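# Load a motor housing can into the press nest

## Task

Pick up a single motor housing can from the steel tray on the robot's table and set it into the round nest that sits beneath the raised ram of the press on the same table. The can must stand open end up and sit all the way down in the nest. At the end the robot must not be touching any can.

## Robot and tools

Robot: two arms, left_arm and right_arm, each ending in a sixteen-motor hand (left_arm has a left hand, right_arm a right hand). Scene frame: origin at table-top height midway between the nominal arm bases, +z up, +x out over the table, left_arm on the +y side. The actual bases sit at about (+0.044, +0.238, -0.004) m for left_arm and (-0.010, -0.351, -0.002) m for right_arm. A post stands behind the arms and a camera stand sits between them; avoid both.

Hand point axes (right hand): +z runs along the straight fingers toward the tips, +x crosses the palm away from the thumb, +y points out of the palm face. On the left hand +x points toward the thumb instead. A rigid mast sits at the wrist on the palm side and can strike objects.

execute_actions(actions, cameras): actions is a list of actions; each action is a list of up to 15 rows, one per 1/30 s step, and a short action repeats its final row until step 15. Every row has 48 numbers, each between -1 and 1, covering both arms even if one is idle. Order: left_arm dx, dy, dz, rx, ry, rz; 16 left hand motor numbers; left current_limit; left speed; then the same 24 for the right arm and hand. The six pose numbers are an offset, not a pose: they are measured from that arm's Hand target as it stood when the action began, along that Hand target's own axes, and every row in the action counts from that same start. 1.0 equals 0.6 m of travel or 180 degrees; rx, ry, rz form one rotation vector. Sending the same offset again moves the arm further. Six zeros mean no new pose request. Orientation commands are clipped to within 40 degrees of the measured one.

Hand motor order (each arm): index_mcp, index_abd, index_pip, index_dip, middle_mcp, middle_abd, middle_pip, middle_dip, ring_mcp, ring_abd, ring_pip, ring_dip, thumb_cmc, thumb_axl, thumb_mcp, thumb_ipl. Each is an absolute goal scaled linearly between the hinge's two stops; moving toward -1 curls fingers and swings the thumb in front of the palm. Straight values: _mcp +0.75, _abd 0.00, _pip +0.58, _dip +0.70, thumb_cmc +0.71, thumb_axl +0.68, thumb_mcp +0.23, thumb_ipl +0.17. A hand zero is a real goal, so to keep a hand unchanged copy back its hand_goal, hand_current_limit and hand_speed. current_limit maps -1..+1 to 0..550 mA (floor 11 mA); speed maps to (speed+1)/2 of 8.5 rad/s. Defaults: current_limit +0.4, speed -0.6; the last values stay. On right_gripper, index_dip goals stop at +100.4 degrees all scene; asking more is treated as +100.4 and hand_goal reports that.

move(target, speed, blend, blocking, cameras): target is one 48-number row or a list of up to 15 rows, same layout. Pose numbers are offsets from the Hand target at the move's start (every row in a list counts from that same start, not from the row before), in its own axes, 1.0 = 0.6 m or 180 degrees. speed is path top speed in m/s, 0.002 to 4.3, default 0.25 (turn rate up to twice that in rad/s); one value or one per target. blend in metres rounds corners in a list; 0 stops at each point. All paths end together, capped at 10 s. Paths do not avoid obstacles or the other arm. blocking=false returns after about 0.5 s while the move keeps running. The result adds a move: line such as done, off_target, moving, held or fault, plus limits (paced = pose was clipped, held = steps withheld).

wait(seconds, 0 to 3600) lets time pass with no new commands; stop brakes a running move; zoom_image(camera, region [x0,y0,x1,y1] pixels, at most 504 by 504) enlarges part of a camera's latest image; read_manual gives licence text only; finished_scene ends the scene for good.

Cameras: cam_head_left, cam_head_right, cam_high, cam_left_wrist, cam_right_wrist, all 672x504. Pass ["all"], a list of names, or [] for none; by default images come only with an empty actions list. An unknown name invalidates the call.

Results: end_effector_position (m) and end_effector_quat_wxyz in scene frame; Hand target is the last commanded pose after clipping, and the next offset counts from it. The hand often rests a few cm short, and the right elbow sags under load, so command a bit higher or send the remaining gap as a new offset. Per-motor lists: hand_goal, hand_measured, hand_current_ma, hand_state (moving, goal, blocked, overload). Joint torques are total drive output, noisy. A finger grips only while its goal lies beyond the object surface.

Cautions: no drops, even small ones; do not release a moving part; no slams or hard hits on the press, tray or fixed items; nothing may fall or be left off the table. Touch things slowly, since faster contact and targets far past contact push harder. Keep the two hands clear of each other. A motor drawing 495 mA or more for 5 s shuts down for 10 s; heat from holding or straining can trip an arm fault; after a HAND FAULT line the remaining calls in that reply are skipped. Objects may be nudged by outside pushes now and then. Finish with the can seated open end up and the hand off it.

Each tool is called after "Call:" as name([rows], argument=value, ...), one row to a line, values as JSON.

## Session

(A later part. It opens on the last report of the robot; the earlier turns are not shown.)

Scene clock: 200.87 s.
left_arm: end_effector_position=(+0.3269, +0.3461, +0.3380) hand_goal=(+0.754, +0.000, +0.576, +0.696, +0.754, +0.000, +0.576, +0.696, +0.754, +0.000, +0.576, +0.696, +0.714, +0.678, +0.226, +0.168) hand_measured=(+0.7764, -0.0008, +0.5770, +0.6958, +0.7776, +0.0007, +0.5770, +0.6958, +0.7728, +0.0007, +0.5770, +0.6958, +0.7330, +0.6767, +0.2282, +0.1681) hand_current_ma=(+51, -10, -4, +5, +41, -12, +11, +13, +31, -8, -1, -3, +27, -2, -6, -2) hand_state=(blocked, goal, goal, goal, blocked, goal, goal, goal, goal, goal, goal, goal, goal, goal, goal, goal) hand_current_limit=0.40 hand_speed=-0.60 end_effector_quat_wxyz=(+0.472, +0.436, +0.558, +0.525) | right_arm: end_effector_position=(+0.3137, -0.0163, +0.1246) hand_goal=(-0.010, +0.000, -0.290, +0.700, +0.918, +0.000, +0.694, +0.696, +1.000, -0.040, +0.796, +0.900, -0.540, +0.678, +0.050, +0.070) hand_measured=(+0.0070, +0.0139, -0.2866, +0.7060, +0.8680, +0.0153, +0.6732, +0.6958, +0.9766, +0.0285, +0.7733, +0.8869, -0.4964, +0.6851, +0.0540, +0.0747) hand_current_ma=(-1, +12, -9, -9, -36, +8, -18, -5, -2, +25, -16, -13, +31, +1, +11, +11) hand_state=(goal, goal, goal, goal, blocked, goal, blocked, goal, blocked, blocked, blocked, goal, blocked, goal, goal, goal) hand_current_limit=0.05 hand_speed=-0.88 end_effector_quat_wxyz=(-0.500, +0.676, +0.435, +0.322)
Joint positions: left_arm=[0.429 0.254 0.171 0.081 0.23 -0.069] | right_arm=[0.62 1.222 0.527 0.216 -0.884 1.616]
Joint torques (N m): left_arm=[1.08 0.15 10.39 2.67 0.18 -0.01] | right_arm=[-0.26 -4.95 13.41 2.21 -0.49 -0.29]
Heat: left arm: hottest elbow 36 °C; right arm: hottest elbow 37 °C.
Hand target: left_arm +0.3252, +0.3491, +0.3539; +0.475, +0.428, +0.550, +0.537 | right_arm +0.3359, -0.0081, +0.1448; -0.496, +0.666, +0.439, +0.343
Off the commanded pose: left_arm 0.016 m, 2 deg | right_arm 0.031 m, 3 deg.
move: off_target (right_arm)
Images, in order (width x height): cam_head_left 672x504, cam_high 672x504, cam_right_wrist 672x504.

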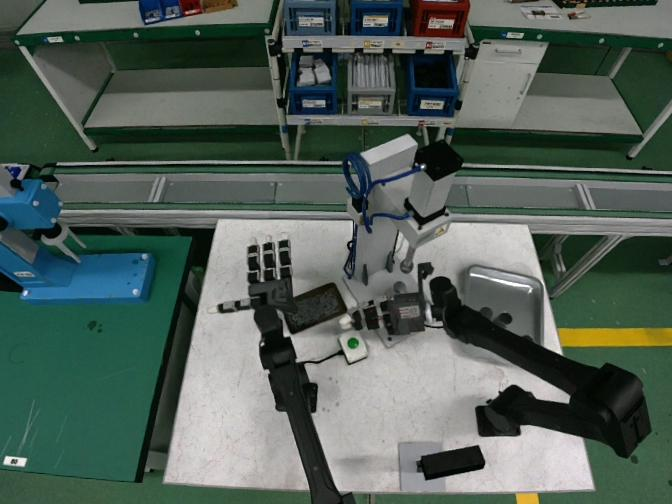

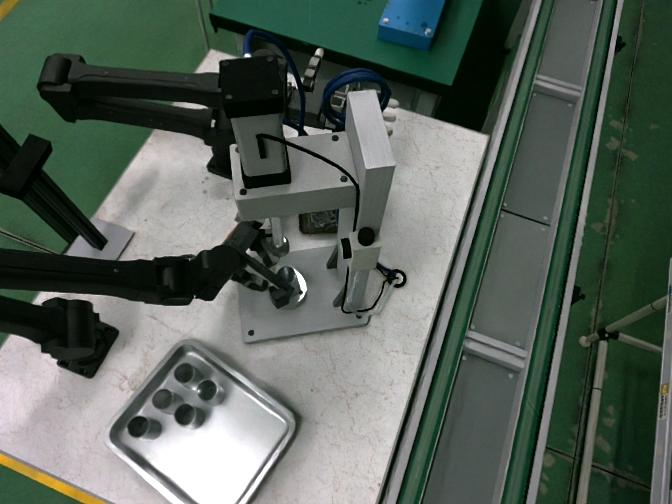

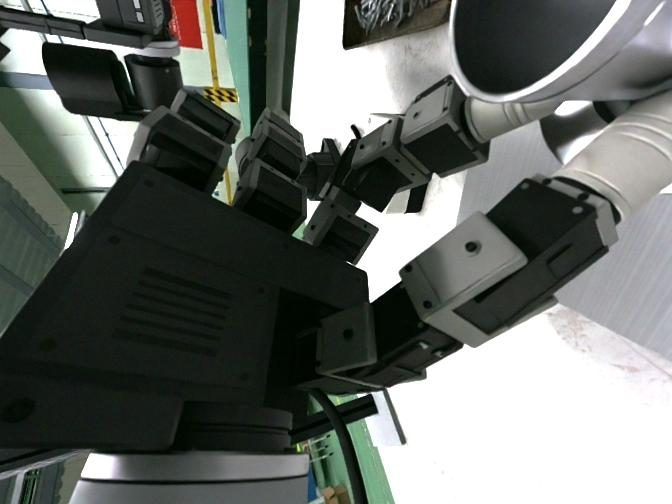

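Call:
move(target=[0,0,0,0,0,0,0.754,0,0.576,0.696,0.754,0,0.576,0.696,0.754,0,0.576,0.696,0.714,0.678,0.226,0.168,0.4,-0.6, 0.0018,0.0076,-0.0046,0,0,0,-0.01,0,-0.29,0.7,0.918,0,0.694,0.696,1.0,-0.04,0.796,0.9,-0.54,0.678,0.05,0.07,0.05,-0.88], speed=0.03, cameras=["cam_high","cam_right_wrist"])

Call:
zoom_image(camera="cam_high", region=[250, 248, 310, 308])

Call:
zoom_image(camera="cam_right_wrist", region=[412, 0, 672, 260])

Scene clock: 202.33 s.
left_arm: end_effector_position=(+0.3269, +0.3461, +0.3380) hand_goal=(+0.754, +0.000, +0.576, +0.696, +0.754, +0.000, +0.576, +0.696, +0.754, +0.000, +0.576, +0.696, +0.714, +0.678, +0.226, +0.168) hand_measured=(+0.7764, -0.0008, +0.5770, +0.6958, +0.7776, +0.0007, +0.5770, +0.6958, +0.7728, -0.0008, +0.5770, +0.6971, +0.7330, +0.6767, +0.2282, +0.1681) hand_current_ma=(+51, -11, -9, +9, +42, -12, +11, +13, +30, -8, +3, +7, +33, -2, -2, +1) hand_state=(blocked, goal, goal, goal, blocked, goal, goal, goal, goal, goal, goal, goal, goal, goal, goal, goal) hand_current_limit=0.40 hand_speed=-0.60 end_effector_quat_wxyz=(+0.472, +0.436, +0.558, +0.525) | right_arm: end_effector_position=(+0.3182, -0.0189, +0.1249) hand_goal=(-0.010, +0.000, -0.290, +0.700, +0.918, +0.000, +0.694, +0.696, +1.000, -0.040, +0.796, +0.900, -0.540, +0.678, +0.050, +0.070) hand_measured=(+0.0094, +0.0139, -0.2879, +0.7060, +0.8680, +0.0153, +0.6719, +0.6958, +0.9754, +0.0285, +0.7746, +0.8869, -0.4964, +0.6841, +0.0540, +0.0747) hand_current_ma=(+0, +9, -6, -5, -37, +9, -19, -5, -3, +21, -11, -10, +33, +5, +12, +11) hand_state=(goal, goal, goal, goal, blocked, goal, blocked, goal, blocked, blocked, blocked, goal, blocked, goal, goal, goal) hand_current_limit=0.05 hand_speed=-0.88 end_effector_quat_wxyz=(-0.501, +0.676, +0.434, +0.323)
Joint positions: left_arm=[0.429 0.254 0.171 0.081 0.23 -0.069] | right_arm=[0.605 1.228 0.533 0.21 -0.897 1.607]
Joint torques (N m): left_arm=[1.03 -0.03 10.35 2.65 0.19 -0.01] | right_arm=[-0.38 -5.07 13.49 2.11 -0.52 -0.33]
Heat: left arm: hottest elbow 36 °C; right arm: hottest elbow 38 °C.
Hand target: left_arm +0.3252, +0.3491, +0.3539; +0.475, +0.428, +0.550, +0.537 | right_arm +0.3405, -0.0110, +0.1450; -0.496, +0.666, +0.439, +0.343
Off the commanded pose: left_arm 0.016 m, 2 deg | right_arm 0.031 m, 3 deg.
move: off_target (right_arm)

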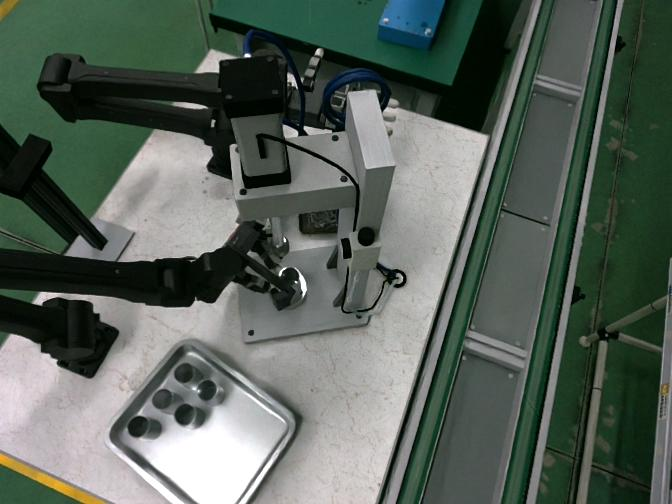

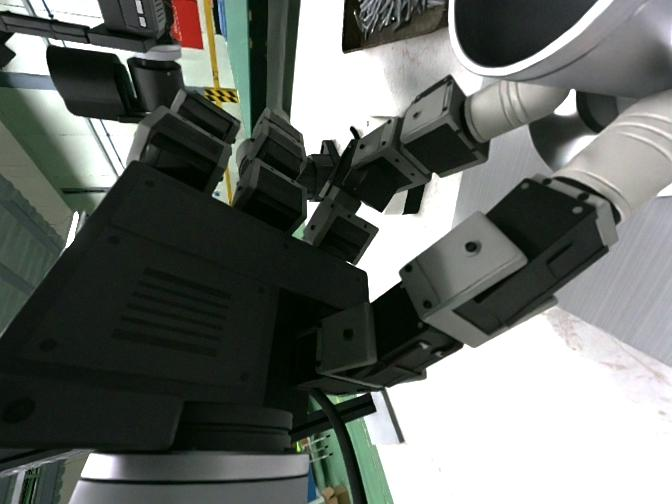

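Scaled by 8.400.

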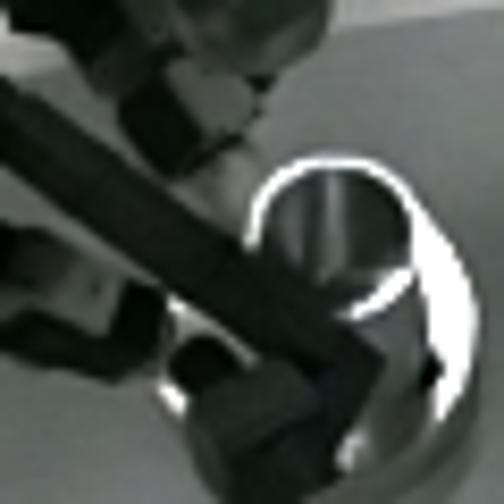

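Scaled by 1.938.

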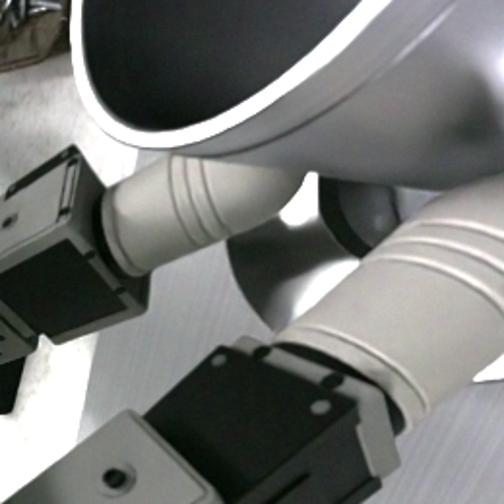

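Call:
move(target=[0,0,0,0,0,0,0.754,0,0.576,0.696,0.754,0,0.576,0.696,0.754,0,0.576,0.696,0.714,0.678,0.226,0.168,0.4,-0.6, 0.0039,0.0092,0.0003,0,0,0,-0.01,0,-0.29,0.7,0.918,0,0.694,0.696,1.0,-0.04,0.796,0.9,-0.54,0.678,0.05,0.07,0.05,-0.88], speed=0.03, cameras=["cam_high","cam_right_wrist"])

Call:
zoom_image(camera="cam_high", region=[250, 248, 310, 308])

Call:
zoom_image(camera="cam_right_wrist", region=[412, 0, 672, 260])

Scene clock: 203.30 s.
left_arm: end_effector_position=(+0.3269, +0.3461, +0.3380) hand_goal=(+0.754, +0.000, +0.576, +0.696, +0.754, +0.000, +0.576, +0.696, +0.754, +0.000, +0.576, +0.696, +0.714, +0.678, +0.226, +0.168) hand_measured=(+0.7764, -0.0008, +0.5770, +0.6958, +0.7776, +0.0007, +0.5770, +0.6958, +0.7740, -0.0008, +0.5770, +0.6958, +0.7330, +0.6777, +0.2282, +0.1672) hand_current_ma=(+51, -5, -15, +9, +36, -7, +8, +9, +34, -6, +1, +7, +32, +4, -2, -1) hand_state=(blocked, goal, goal, goal, blocked, goal, goal, goal, goal, goal, goal, goal, goal, goal, goal, goal) hand_current_limit=0.40 hand_speed=-0.60 end_effector_quat_wxyz=(+0.472, +0.436, +0.558, +0.525) | right_arm: end_effector_position=(+0.3239, -0.0189, +0.1250) hand_goal=(-0.010, +0.000, -0.290, +0.700, +0.918, +0.000, +0.694, +0.696, +1.000, -0.040, +0.796, +0.900, -0.540, +0.678, +0.050, +0.070) hand_measured=(+0.0094, +0.0139, -0.2930, +0.7034, +0.8680, +0.0153, +0.6719, +0.6958, +0.9766, +0.0270, +0.7733, +0.8856, -0.4964, +0.6841, +0.0540, +0.0747) hand_current_ma=(-1, +10, -9, -5, -38, +7, -20, -7, -1, +27, -11, -16, +30, +7, +9, +8) hand_state=(goal, goal, goal, goal, blocked, goal, blocked, goal, blocked, blocked, blocked, goal, blocked, goal, goal, goal) hand_current_limit=0.05 hand_speed=-0.88 end_effector_quat_wxyz=(-0.501, +0.676, +0.434, +0.323)
Joint positions: left_arm=[0.429 0.254 0.171 0.081 0.23 -0.069] | right_arm=[0.595 1.241 0.545 0.206 -0.906 1.6]
Joint torques (N m): left_arm=[1.03 0.15 10.43 2.65 0.2 -0.01] | right_arm=[-0.26 -5.13 13.48 2.13 -0.54 -0.32]
Heat: left arm: hottest elbow 36 °C; right arm: hottest elbow 38 °C.
Hand target: left_arm +0.3252, +0.3491, +0.3539; +0.475, +0.428, +0.550, +0.537 | right_arm +0.3466, -0.0109, +0.1452; -0.496, +0.666, +0.439, +0.343
Off the commanded pose: left_arm 0.016 m, 2 deg | right_arm 0.031 m, 3 deg.
move: off_target (right_arm)

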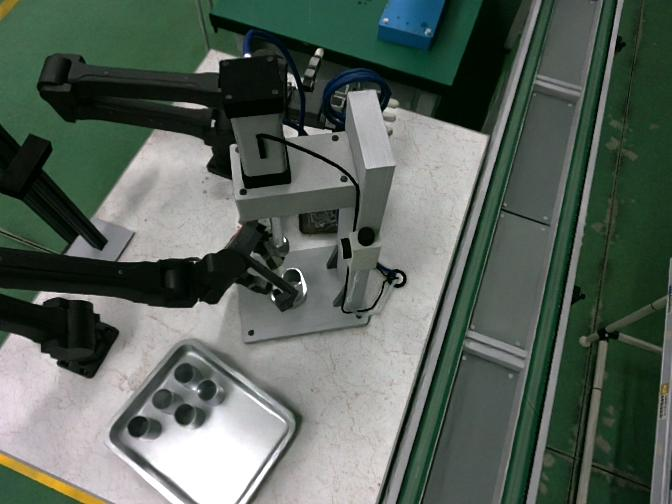

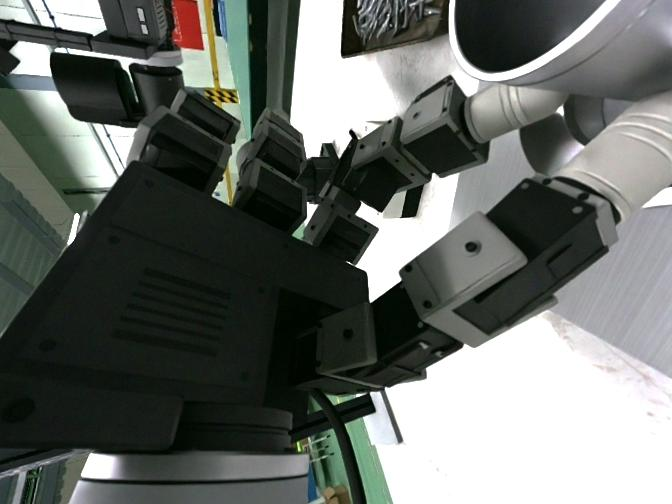

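Scaled by 8.400.

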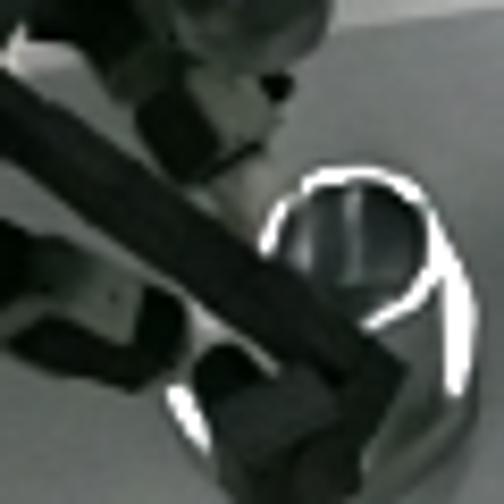

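Scaled by 1.938.

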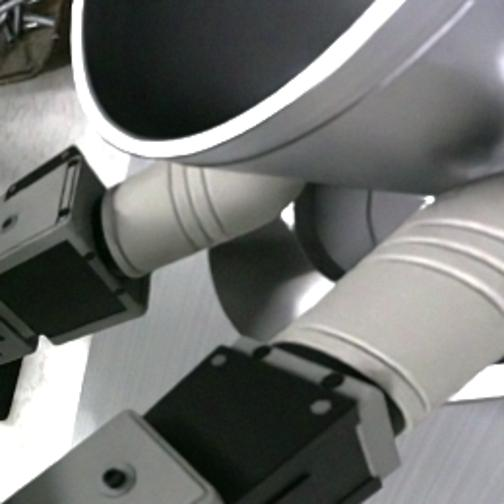

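Call:
move(target=[0,0,0,0,0,0,0.754,0,0.576,0.696,0.754,0,0.576,0.696,0.754,0,0.576,0.696,0.714,0.678,0.226,0.168,0.4,-0.6, 0,0,0,0,0,0,0.34,0,-0.13,0.7,0.918,0,0.694,0.696,1.0,-0.04,0.796,0.9,-0.54,0.678,0.36,0.06,0.1,-0.8], speed=0.03, cameras=["cam_high","cam_right_wrist","cam_head_left"])

Call:
zoom_image(camera="cam_high", region=[250, 248, 310, 308])

Call:
zoom_image(camera="cam_head_left", region=[360, 250, 440, 330])

Scene clock: 204.30 s.
left_arm: end_effector_position=(+0.3269, +0.3461, +0.3380) hand_goal=(+0.754, +0.000, +0.576, +0.696, +0.754, +0.000, +0.576, +0.696, +0.754, +0.000, +0.576, +0.696, +0.714, +0.678, +0.226, +0.168) hand_measured=(+0.7776, +0.0007, +0.5770, +0.6958, +0.7764, +0.0007, +0.5770, +0.6958, +0.7740, -0.0008, +0.5770, +0.6958, +0.7330, +0.6777, +0.2282, +0.1672) hand_current_ma=(+48, -7, -5, +4, +41, -13, +7, +5, +31, -12, +3, +8, +33, -3, -6, +6) hand_state=(blocked, goal, goal, goal, blocked, goal, goal, goal, goal, goal, goal, goal, goal, goal, goal, goal) hand_current_limit=0.40 hand_speed=-0.60 end_effector_quat_wxyz=(+0.472, +0.436, +0.558, +0.525) | right_arm: end_effector_position=(+0.3252, -0.0199, +0.1245) hand_goal=(+0.340, +0.000, -0.130, +0.700, +0.918, +0.000, +0.694, +0.696, +1.000, -0.040, +0.796, +0.900, -0.540, +0.678, +0.360, +0.060) hand_measured=(+0.3205, +0.0139, -0.1339, +0.7034, +0.8680, +0.0153, +0.6719, +0.6958, +0.9766, +0.0285, +0.7733, +0.8869, -0.4964, +0.6798, +0.3410, +0.0633) hand_current_ma=(-21, +9, -9, -6, -39, +5, -20, -7, -6, +26, -11, -17, +30, -2, -5, +13) hand_state=(blocked, goal, goal, goal, blocked, goal, blocked, goal, blocked, blocked, blocked, goal, blocked, goal, goal, goal) hand_current_limit=0.10 hand_speed=-0.80 end_effector_quat_wxyz=(-0.499, +0.676, +0.434, +0.324)
Joint positions: left_arm=[0.429 0.254 0.171 0.081 0.23 -0.069] | right_arm=[0.592 1.243 0.545 0.206 -0.906 1.596]
Joint torques (N m): left_arm=[1.08 0.09 10.36 2.65 0.18 -0.01] | right_arm=[-0.09 -5.3 13.52 2.1 -0.54 -0.26]
Heat: left arm: hottest elbow 36 °C; right arm: hottest elbow 38 °C.
Hand target: left_arm +0.3252, +0.3491, +0.3539; +0.475, +0.428, +0.550, +0.537 | right_arm +0.3466, -0.0109, +0.1451; -0.496, +0.666, +0.439, +0.343
Off the commanded pose: left_arm 0.016 m, 2 deg | right_arm 0.031 m, 3 deg.
move: done
Images, in order (width x height): cam_head_left 672x504, cam_high 672x504, cam_right_wrist 672x504.

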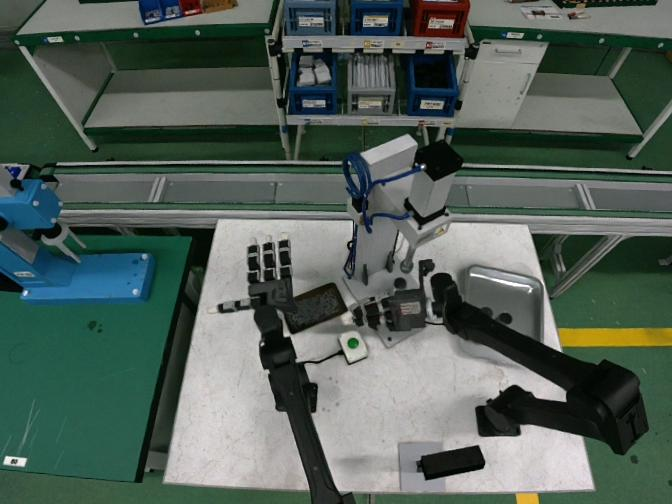

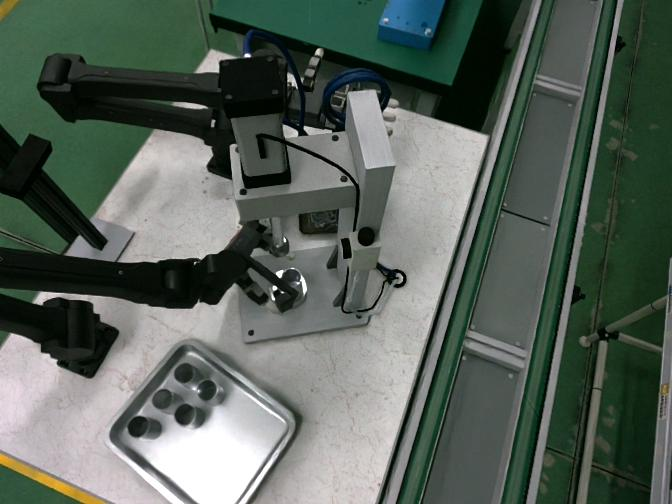

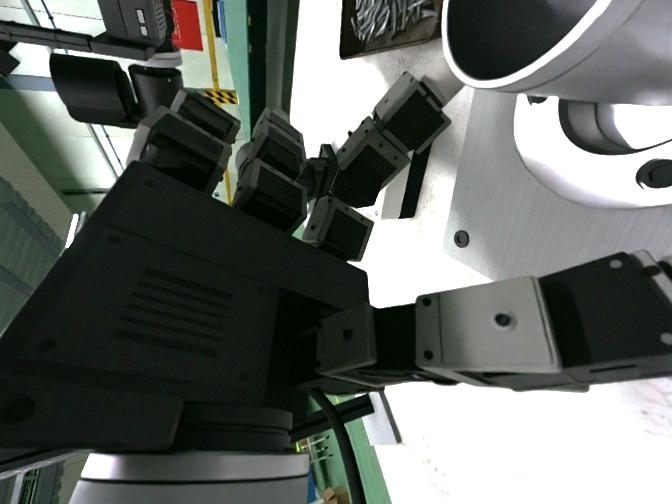

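Scaled by 8.400.

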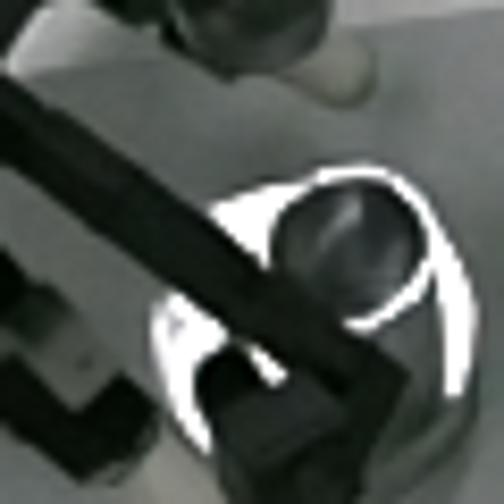

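Scaled by 6.300.

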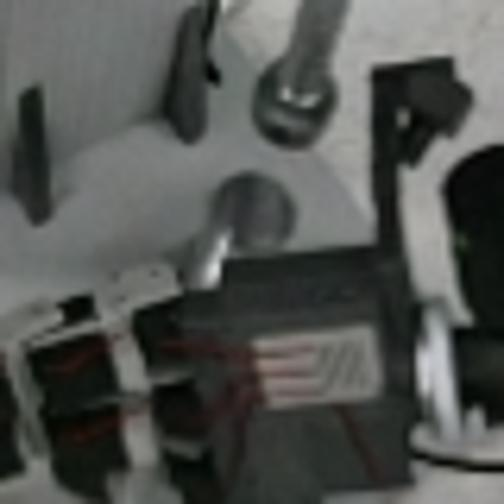

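Call:
move(target=[0,0,0,0,0,0,0.754,0,0.576,0.696,0.754,0,0.576,0.696,0.754,0,0.576,0.696,0.714,0.678,0.226,0.168,0.4,-0.6, 0.0485,0.0358,-0.0055,0,0,0,0.34,0,-0.13,0.7,0.918,0,0.694,0.696,1.0,-0.04,0.796,0.9,-0.54,0.678,0.36,0.06,0.1,-0.8], speed=0.05, cameras=["cam_high","cam_right_wrist","cam_head_left"])

Call:
zoom_image(camera="cam_high", region=[250, 248, 310, 308])

Call:
zoom_image(camera="cam_head_left", region=[360, 250, 440, 330])

Scene clock: 205.87 s.
left_arm: end_effector_position=(+0.3269, +0.3461, +0.3380) hand_goal=(+0.754, +0.000, +0.576, +0.696, +0.754, +0.000, +0.576, +0.696, +0.754, +0.000, +0.576, +0.696, +0.714, +0.678, +0.226, +0.168) hand_measured=(+0.7764, +0.0007, +0.5770, +0.6958, +0.7776, +0.0007, +0.5770, +0.6958, +0.7740, -0.0008, +0.5770, +0.6958, +0.7330, +0.6777, +0.2282, +0.1681) hand_current_ma=(+51, -9, -7, +5, +36, -9, +17, +9, +34, -7, +0, +1, +30, -7, +2, +0) hand_state=(blocked, goal, goal, goal, blocked, goal, goal, goal, goal, goal, goal, goal, goal, goal, goal, goal) hand_current_limit=0.40 hand_speed=-0.60 end_effector_quat_wxyz=(+0.472, +0.436, +0.558, +0.525) | right_arm: end_effector_position=(+0.3572, -0.0173, +0.1440) hand_goal=(+0.340, +0.000, -0.130, +0.700, +0.918, +0.000, +0.694, +0.696, +1.000, -0.040, +0.796, +0.900, -0.540, +0.678, +0.360, +0.060) hand_measured=(+0.3205, +0.0139, -0.1339, +0.7034, +0.8680, +0.0153, +0.6719, +0.6958, +0.9766, +0.0270, +0.7733, +0.8869, -0.4964, +0.6809, +0.3410, +0.0633) hand_current_ma=(-17, +15, -10, -2, -38, +7, -20, -7, -4, +24, -10, -16, +31, +1, -6, +12) hand_state=(blocked, goal, goal, goal, blocked, goal, blocked, goal, blocked, blocked, blocked, goal, blocked, goal, goal, goal) hand_current_limit=0.10 hand_speed=-0.80 end_effector_quat_wxyz=(-0.499, +0.676, +0.433, +0.326)
Joint positions: left_arm=[0.429 0.254 0.171 0.081 0.23 -0.069] | right_arm=[0.548 1.279 0.644 0.119 -0.941 1.563]
Joint torques (N m): left_arm=[1.14 0.15 10.39 2.62 0.19 0] | right_arm=[0.03 -6.24 13.79 1.99 -0.74 -0.28]
Heat: left arm: hottest elbow 36 °C; right arm: hottest elbow 38 °C.
Hand target: left_arm +0.3252, +0.3491, +0.3539; +0.475, +0.428, +0.550, +0.537 | right_arm +0.3774, -0.0096, +0.1643; -0.496, +0.666, +0.439, +0.343
Off the commanded pose: left_arm 0.016 m, 2 deg | right_arm 0.030 m, 2 deg.
move: off_target (right_arm)
Images, in order (width x height): cam_head_left 672x504, cam_high 672x504, cam_right_wrist 672x504.

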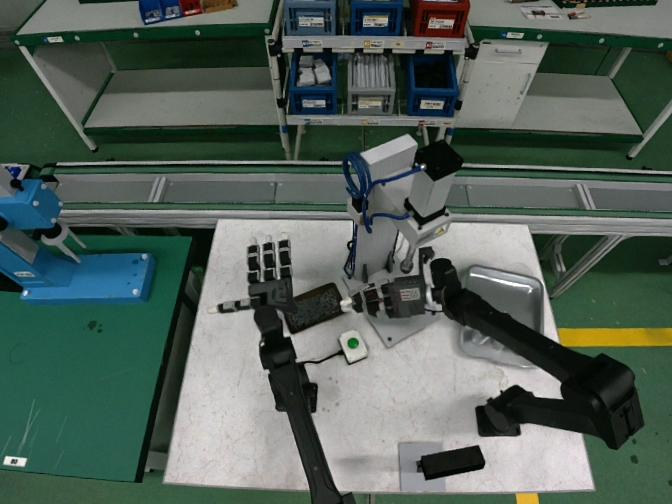

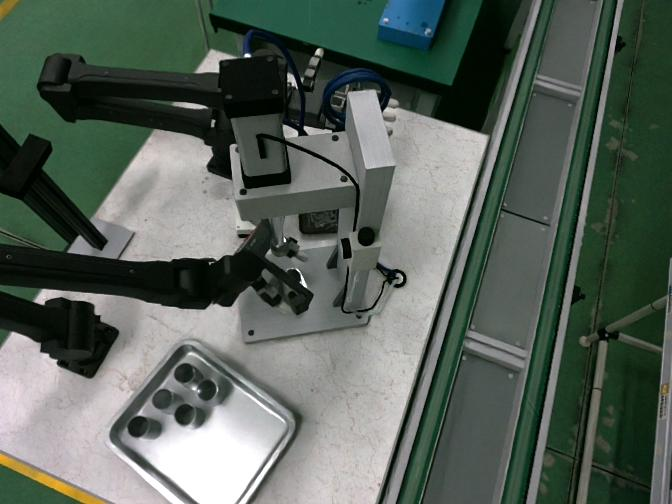

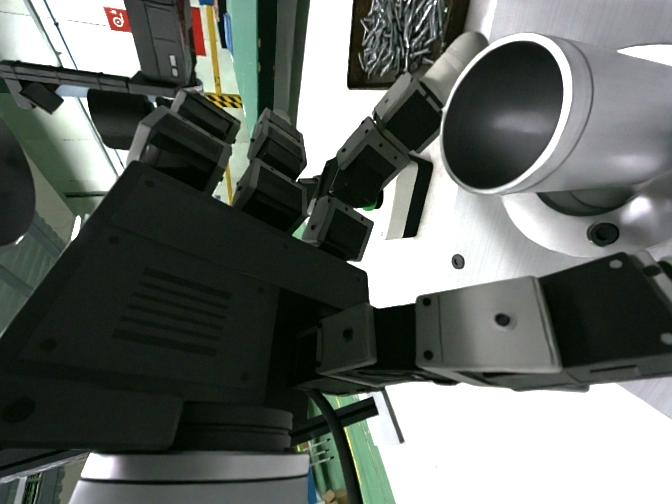

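Scaled by 8.400.

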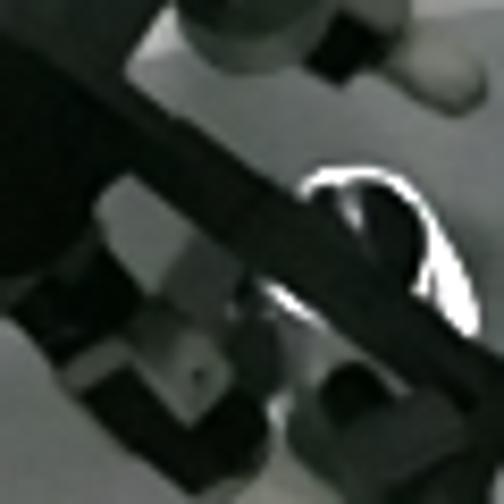

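Scaled by 6.300.

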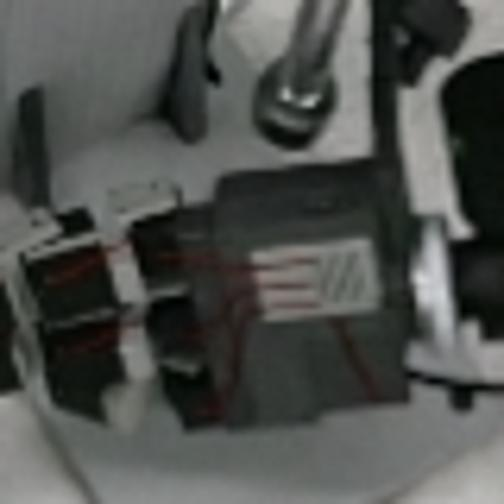

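Call:
move(target=[0,0,0,0,0,0,0.754,0,0.576,0.696,0.754,0,0.576,0.696,0.754,0,0.576,0.696,0.714,0.678,0.226,0.168,0.4,-0.6, 0,0,0,0,0,0,0.3,0,-0.42,0.7,0.918,0,0.694,0.696,1.0,-0.04,0.796,0.9,-0.54,0.678,0.13,0.06,0.1,-0.8], speed=0.05, cameras=["cam_high","cam_right_wrist"])

Call:
zoom_image(camera="cam_high", region=[255, 248, 315, 308])

Call:
zoom_image(camera="cam_right_wrist", region=[412, 0, 672, 260])

Scene clock: 207.23 s.
left_arm: end_effector_position=(+0.3269, +0.3461, +0.3380) hand_goal=(+0.754, +0.000, +0.576, +0.696, +0.754, +0.000, +0.576, +0.696, +0.754, +0.000, +0.576, +0.696, +0.714, +0.678, +0.226, +0.168) hand_measured=(+0.7764, -0.0008, +0.5770, +0.6958, +0.7776, +0.0007, +0.5770, +0.6958, +0.7740, +0.0007, +0.5770, +0.6971, +0.7330, +0.6767, +0.2282, +0.1681) hand_current_ma=(+48, -11, -14, +6, +40, -13, +10, +12, +37, +2, +2, +4, +32, -6, -5, -6) hand_state=(blocked, goal, goal, goal, blocked, goal, goal, goal, goal, goal, goal, goal, goal, goal, goal, goal) hand_current_limit=0.40 hand_speed=-0.60 end_effector_quat_wxyz=(+0.472, +0.436, +0.558, +0.525) | right_arm: end_effector_position=(+0.3572, -0.0172, +0.1438) hand_goal=(+0.300, +0.000, -0.420, +0.700, +0.918, +0.000, +0.694, +0.696, +1.000, -0.040, +0.796, +0.900, -0.540, +0.678, +0.130, +0.060) hand_measured=(+0.3024, +0.0139, -0.4021, +0.7034, +0.8680, +0.0153, +0.6732, +0.6958, +0.9754, +0.0270, +0.7733, +0.8869, -0.4964, +0.6851, +0.1322, +0.0633) hand_current_ma=(-7, +14, +0, -8, -35, +4, -18, -9, -2, +24, -10, -15, +27, +2, +12, +12) hand_state=(goal, goal, goal, goal, blocked, goal, blocked, goal, blocked, blocked, blocked, goal, blocked, goal, goal, goal) hand_current_limit=0.10 hand_speed=-0.80 end_effector_quat_wxyz=(-0.499, +0.676, +0.433, +0.325)
Joint positions: left_arm=[0.429 0.254 0.171 0.081 0.23 -0.069] | right_arm=[0.548 1.28 0.644 0.119 -0.942 1.563]
Joint torques (N m): left_arm=[1.14 0.09 10.36 2.65 0.19 -0.02] | right_arm=[0.09 -6.3 13.78 2 -0.73 -0.26]
Heat: left arm: hottest elbow 36 °C; right arm: hottest elbow 38 °C.
Hand target: left_arm +0.3252, +0.3491, +0.3539; +0.475, +0.428, +0.550, +0.537 | right_arm +0.3774, -0.0096, +0.1642; -0.496, +0.666, +0.439, +0.343
Off the commanded pose: left_arm 0.016 m, 2 deg | right_arm 0.030 m, 2 deg.
move: done

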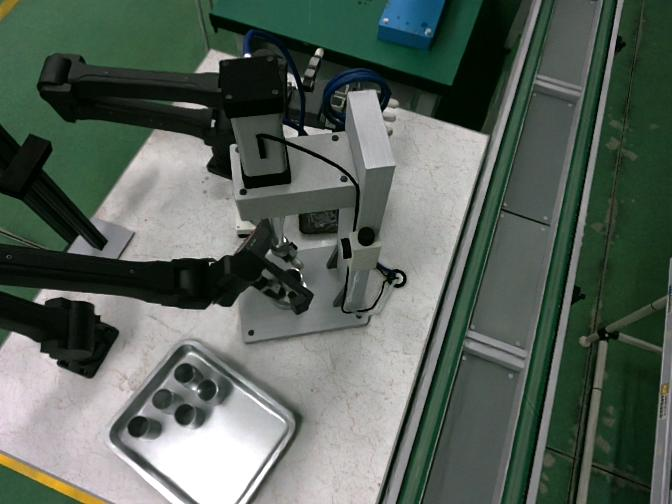

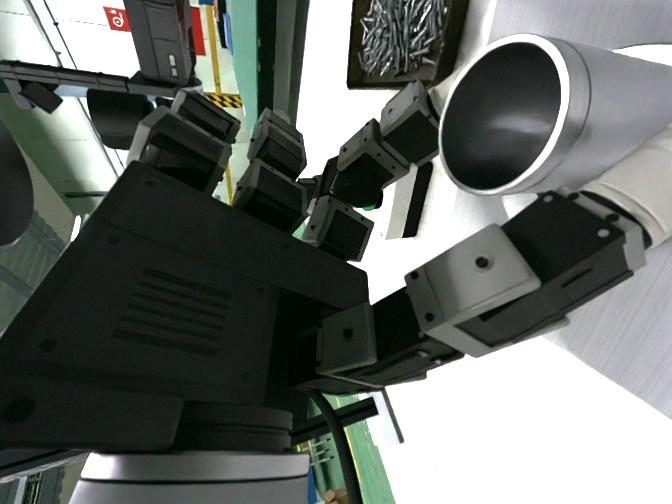

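Scaled by 8.400.

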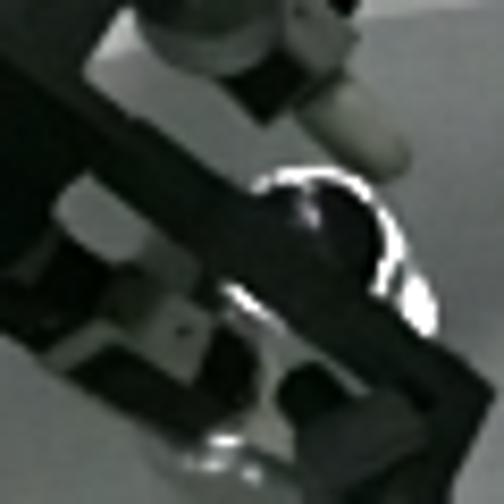

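Scaled by 1.938.

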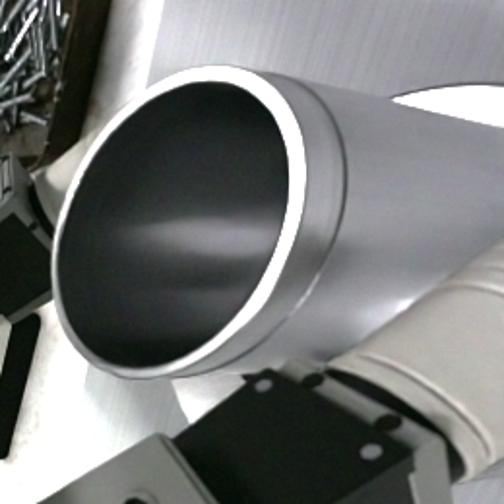

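Call:
move(target=[0,0,0,0,0,0,0.754,0,0.576,0.696,0.754,0,0.576,0.696,0.754,0,0.576,0.696,0.714,0.678,0.226,0.168,0.4,-0.6, 0,0,0,0,0,0,0.19,0,-0.49,0.7,0.918,0,0.694,0.696,1.0,-0.04,0.796,0.9,-0.54,0.678,0.1,0.06,0.0,-0.85], speed=0.05, cameras=["cam_high","cam_right_wrist"])

Call:
zoom_image(camera="cam_high", region=[255, 248, 315, 308])

Call:
zoom_image(camera="cam_right_wrist", region=[412, 0, 672, 260])

Scene clock: 207.93 s.
left_arm: end_effector_position=(+0.3269, +0.3461, +0.3380) hand_goal=(+0.754, +0.000, +0.576, +0.696, +0.754, +0.000, +0.576, +0.696, +0.754, +0.000, +0.576, +0.696, +0.714, +0.678, +0.226, +0.168) hand_measured=(+0.7764, +0.0007, +0.5770, +0.6958, +0.7776, +0.0007, +0.5770, +0.6958, +0.7728, -0.0008, +0.5770, +0.6958, +0.7343, +0.6777, +0.2282, +0.1681) hand_current_ma=(+56, -10, -8, +4, +41, -10, +17, +6, +30, -5, +1, +9, +27, +1, -6, +3) hand_state=(blocked, goal, goal, goal, blocked, goal, goal, goal, goal, goal, goal, goal, goal, goal, goal, goal) hand_current_limit=0.40 hand_speed=-0.60 end_effector_quat_wxyz=(+0.472, +0.436, +0.558, +0.525) | right_arm: end_effector_position=(+0.3570, -0.0171, +0.1439) hand_goal=(+0.190, +0.000, -0.490, +0.700, +0.918, +0.000, +0.694, +0.696, +1.000, -0.040, +0.796, +0.900, -0.540, +0.678, +0.100, +0.060) hand_measured=(+0.2301, +0.0139, -0.4662, +0.7073, +0.8692, +0.0153, +0.6719, +0.6958, +0.9766, +0.0285, +0.7733, +0.8869, -0.4964, +0.6841, +0.1045, +0.0633) hand_current_ma=(+13, +9, +7, -4, -36, +8, -20, -8, -1, +21, -11, -12, +29, -1, +10, +10) hand_state=(blocked, goal, blocked, goal, blocked, goal, blocked, goal, blocked, blocked, blocked, goal, blocked, goal, goal, goal) hand_current_limit=0.00 hand_speed=-0.85 end_effector_quat_wxyz=(-0.499, +0.676, +0.434, +0.325)
Joint positions: left_arm=[0.429 0.254 0.171 0.081 0.23 -0.069] | right_arm=[0.548 1.28 0.644 0.119 -0.943 1.562]
Joint torques (N m): left_arm=[1.03 0.09 10.39 2.67 0.19 -0.01] | right_arm=[0.09 -6.36 13.78 1.99 -0.69 -0.26]
Heat: left arm: hottest elbow 36 °C; right arm: hottest elbow 38 °C.
Hand target: left_arm +0.3252, +0.3491, +0.3539; +0.475, +0.428, +0.550, +0.537 | right_arm +0.3774, -0.0096, +0.1643; -0.496, +0.666, +0.439, +0.343
Off the commanded pose: left_arm 0.016 m, 2 deg | right_arm 0.030 m, 2 deg.
move: done

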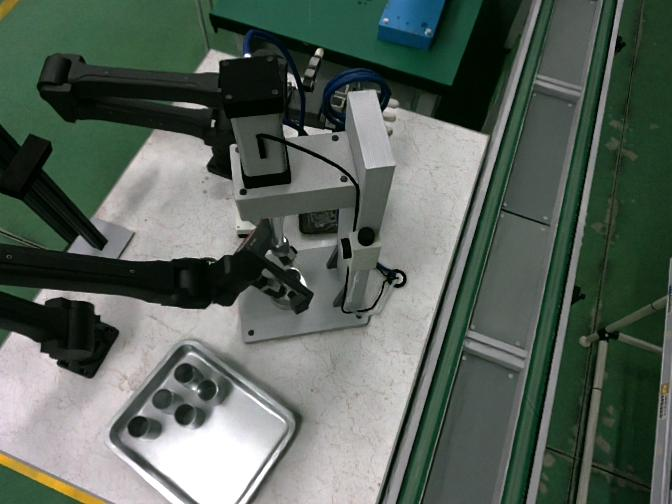

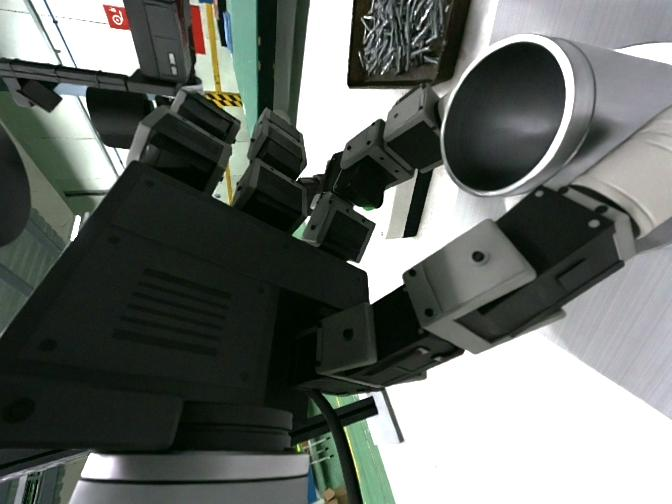

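Scaled by 8.400.

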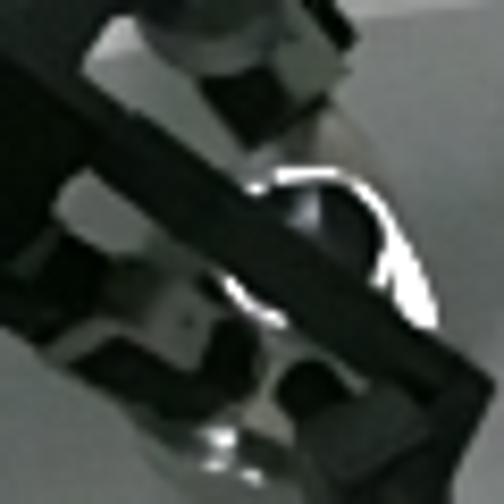

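Scaled by 1.938.

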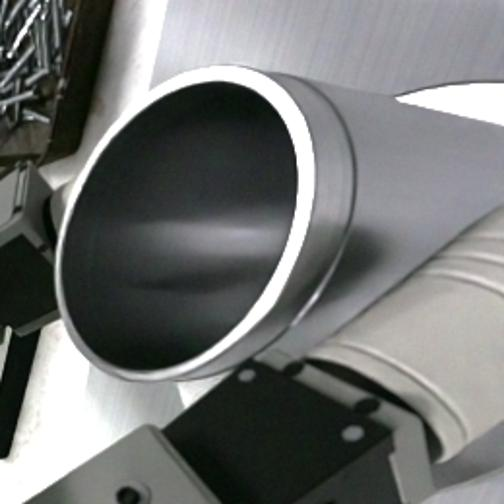

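Call:
move(target=[0,0,0,0,0,0,0.754,0,0.576,0.696,0.754,0,0.576,0.696,0.754,0,0.576,0.696,0.714,0.678,0.226,0.168,0.4,-0.6, 0,0,0,0,0,0,0.08,0,-0.54,0.69,0.918,0,0.694,0.696,1.0,-0.04,0.796,0.9,-0.54,0.678,0.0,0.06,0.0,-0.88], speed=0.05, cameras=["cam_high","cam_right_wrist"])

Call:
zoom_image(camera="cam_high", region=[255, 248, 315, 308])

Call:
zoom_image(camera="cam_right_wrist", region=[412, 0, 672, 260])

Scene clock: 208.60 s.
left_arm: end_effector_position=(+0.3269, +0.3461, +0.3380) hand_goal=(+0.754, +0.000, +0.576, +0.696, +0.754, +0.000, +0.576, +0.696, +0.754, +0.000, +0.576, +0.696, +0.714, +0.678, +0.226, +0.168) hand_measured=(+0.7764, +0.0007, +0.5770, +0.6958, +0.7776, +0.0007, +0.5770, +0.6958, +0.7740, +0.0007, +0.5770, +0.6958, +0.7330, +0.6777, +0.2282, +0.1681) hand_current_ma=(+51, -5, -4, +6, +43, -13, +13, +6, +34, -11, +1, +6, +36, -1, -4, -3) hand_state=(blocked, goal, goal, goal, blocked, goal, goal, goal, goal, goal, goal, goal, goal, goal, goal, goal) hand_current_limit=0.40 hand_speed=-0.60 end_effector_quat_wxyz=(+0.472, +0.436, +0.558, +0.525) | right_arm: end_effector_position=(+0.3570, -0.0171, +0.1439) hand_goal=(+0.080, +0.000, -0.540, +0.690, +0.918, +0.000, +0.694, +0.696, +1.000, -0.040, +0.796, +0.900, -0.540, +0.678, +0.000, +0.060) hand_measured=(+0.2289, +0.0153, -0.4649, +0.7073, +0.8680, +0.0153, +0.6732, +0.6958, +0.9766, +0.0285, +0.7746, +0.8869, -0.4964, +0.6841, +0.0797, +0.0690) hand_current_ma=(+97, +10, +37, -3, -33, +6, -18, -4, -6, +26, -13, -9, +28, +5, +72, +11) hand_state=(blocked, goal, blocked, goal, blocked, goal, blocked, goal, blocked, blocked, blocked, goal, blocked, goal, blocked, goal) hand_current_limit=0.00 hand_speed=-0.88 end_effector_quat_wxyz=(-0.499, +0.676, +0.434, +0.325)
Joint positions: left_arm=[0.429 0.254 0.171 0.081 0.23 -0.069] | right_arm=[0.548 1.28 0.644 0.119 -0.943 1.562]
Joint torques (N m): left_arm=[0.97 -0.03 10.4 2.66 0.19 -0.01] | right_arm=[0.09 -6.48 13.78 1.98 -0.68 -0.25]
Heat: left arm: hottest elbow 36 °C; right arm: hottest elbow 38 °C.
Hand target: left_arm +0.3252, +0.3491, +0.3539; +0.475, +0.428, +0.550, +0.537 | right_arm +0.3774, -0.0096, +0.1642; -0.496, +0.666, +0.439, +0.343
Off the commanded pose: left_arm 0.016 m, 2 deg | right_arm 0.030 m, 2 deg.
move: done

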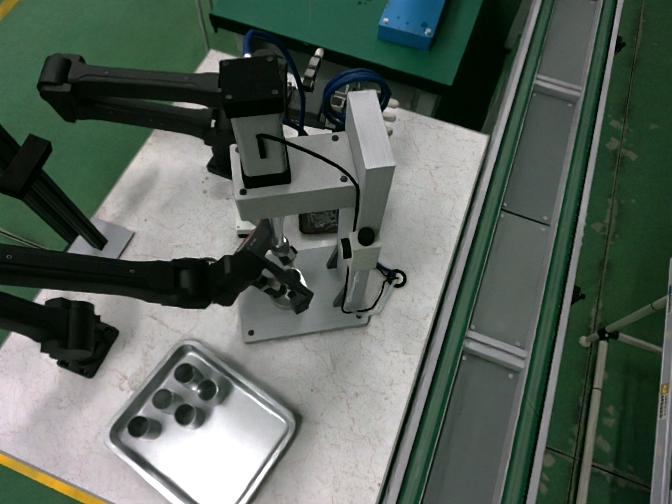

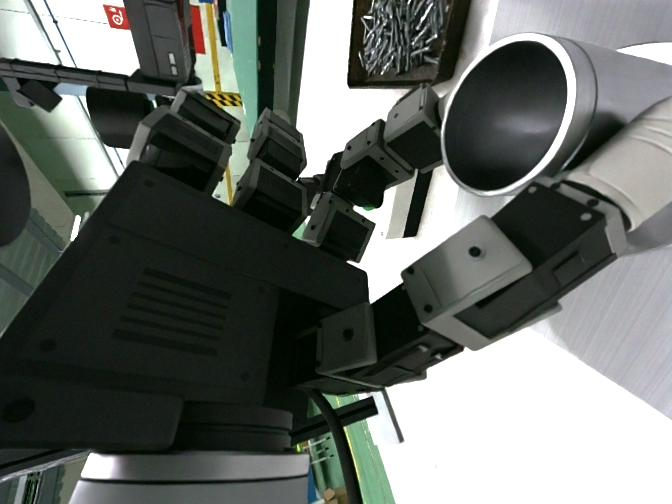

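Scaled by 8.400.

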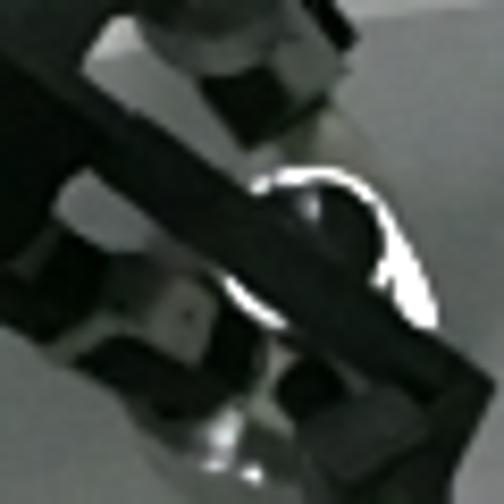

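Scaled by 1.938.

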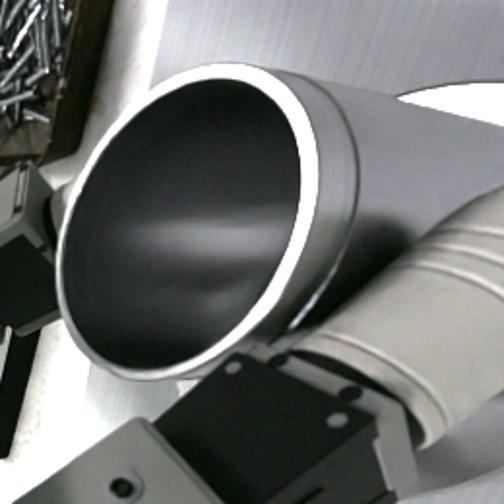

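Call:
move(target=[0,0,0,0,0,0,0.754,0,0.576,0.696,0.754,0,0.576,0.696,0.754,0,0.576,0.696,0.714,0.678,0.226,0.168,0.4,-0.6, 0.0149,-0.0061,-0.0045,0,0,0,0.06,0,-0.54,0.69,0.918,0,0.694,0.696,1.0,-0.04,0.796,0.9,-0.54,0.678,-0.02,0.06,0.05,-0.88], speed=0.03, cameras=["cam_high","cam_right_wrist"])

Call:
zoom_image(camera="cam_high", region=[255, 248, 315, 308])

Call:
zoom_image(camera="cam_right_wrist", region=[412, 0, 672, 260])

Scene clock: 209.87 s.
left_arm: end_effector_position=(+0.3269, +0.3461, +0.3380) hand_goal=(+0.754, +0.000, +0.576, +0.696, +0.754, +0.000, +0.576, +0.696, +0.754, +0.000, +0.576, +0.696, +0.714, +0.678, +0.226, +0.168) hand_measured=(+0.7764, -0.0008, +0.5770, +0.6958, +0.7764, +0.0007, +0.5770, +0.6958, +0.7740, +0.0007, +0.5770, +0.6958, +0.7343, +0.6767, +0.2282, +0.1681) hand_current_ma=(+56, -5, -12, +4, +44, -12, +14, +11, +34, -5, +0, +9, +35, -1, +1, -3) hand_state=(blocked, goal, goal, goal, blocked, goal, goal, goal, goal, goal, goal, goal, goal, goal, goal, goal) hand_current_limit=0.40 hand_speed=-0.60 end_effector_quat_wxyz=(+0.472, +0.436, +0.558, +0.525) | right_arm: end_effector_position=(+0.3571, -0.0170, +0.1439) hand_goal=(+0.060, +0.000, -0.540, +0.690, +0.918, +0.000, +0.694, +0.696, +1.000, -0.040, +0.796, +0.900, -0.540, +0.678, -0.020, +0.060) hand_measured=(+0.2289, +0.0139, -0.4649, +0.7124, +0.8680, +0.0153, +0.6732, +0.6958, +0.9754, +0.0285, +0.7733, +0.8869, -0.4952, +0.6841, +0.0768, +0.0709) hand_current_ma=(+115, +10, +31, -3, -35, +5, -21, -7, +0, +28, -16, -14, +30, +2, +89, +10) hand_state=(blocked, goal, blocked, blocked, blocked, goal, blocked, goal, blocked, blocked, blocked, goal, blocked, goal, blocked, goal) hand_current_limit=0.05 hand_speed=-0.88 end_effector_quat_wxyz=(-0.499, +0.681, +0.432, +0.317)
Joint positions: left_arm=[0.429 0.254 0.171 0.081 0.23 -0.069] | right_arm=[0.548 1.28 0.657 0.086 -0.943 1.562]
Joint torques (N m): left_arm=[1.08 0.15 10.36 2.62 0.19 -0.01] | right_arm=[0.03 -8.23 13.93 1.87 -0.68 -0.24]
Heat: left arm: hottest elbow 36 °C; right arm: hottest elbow 38 °C.
Hand target: left_arm +0.3252, +0.3491, +0.3539; +0.475, +0.428, +0.550, +0.537 | right_arm +0.3773, -0.0096, +0.1742; -0.496, +0.666, +0.439, +0.343
Off the commanded pose: left_arm 0.016 m, 2 deg | right_arm 0.037 m, 4 deg.
move: off_target (right_arm)

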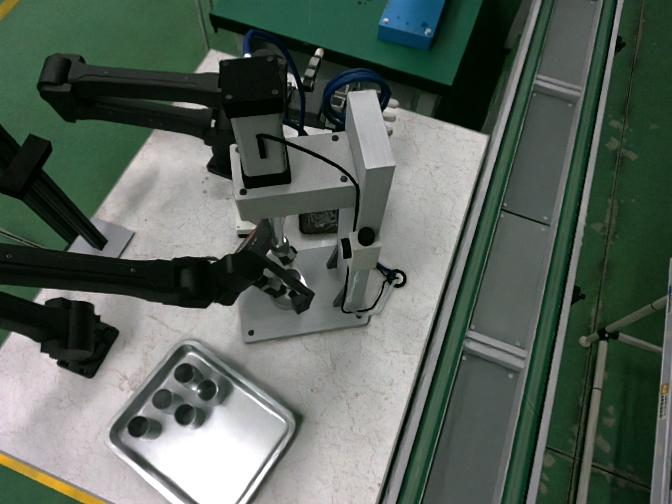

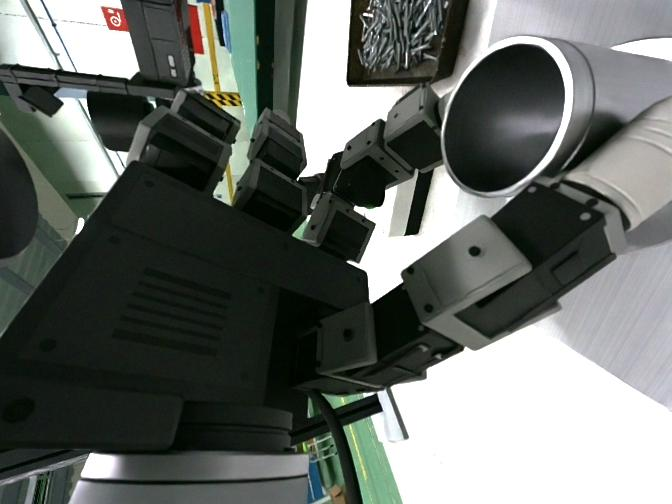

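Scaled by 8.400.

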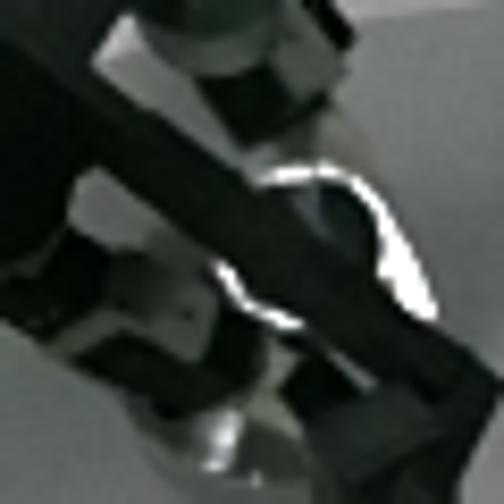

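Scaled by 1.938.

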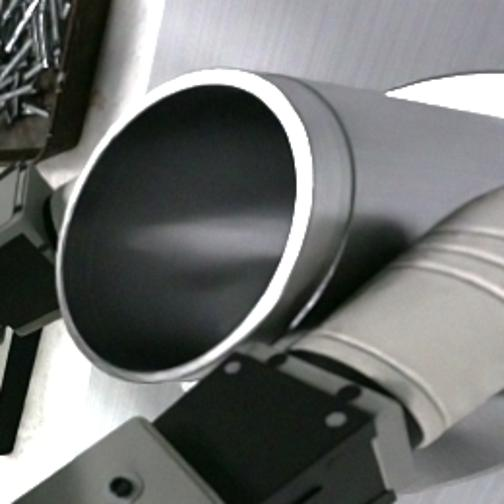

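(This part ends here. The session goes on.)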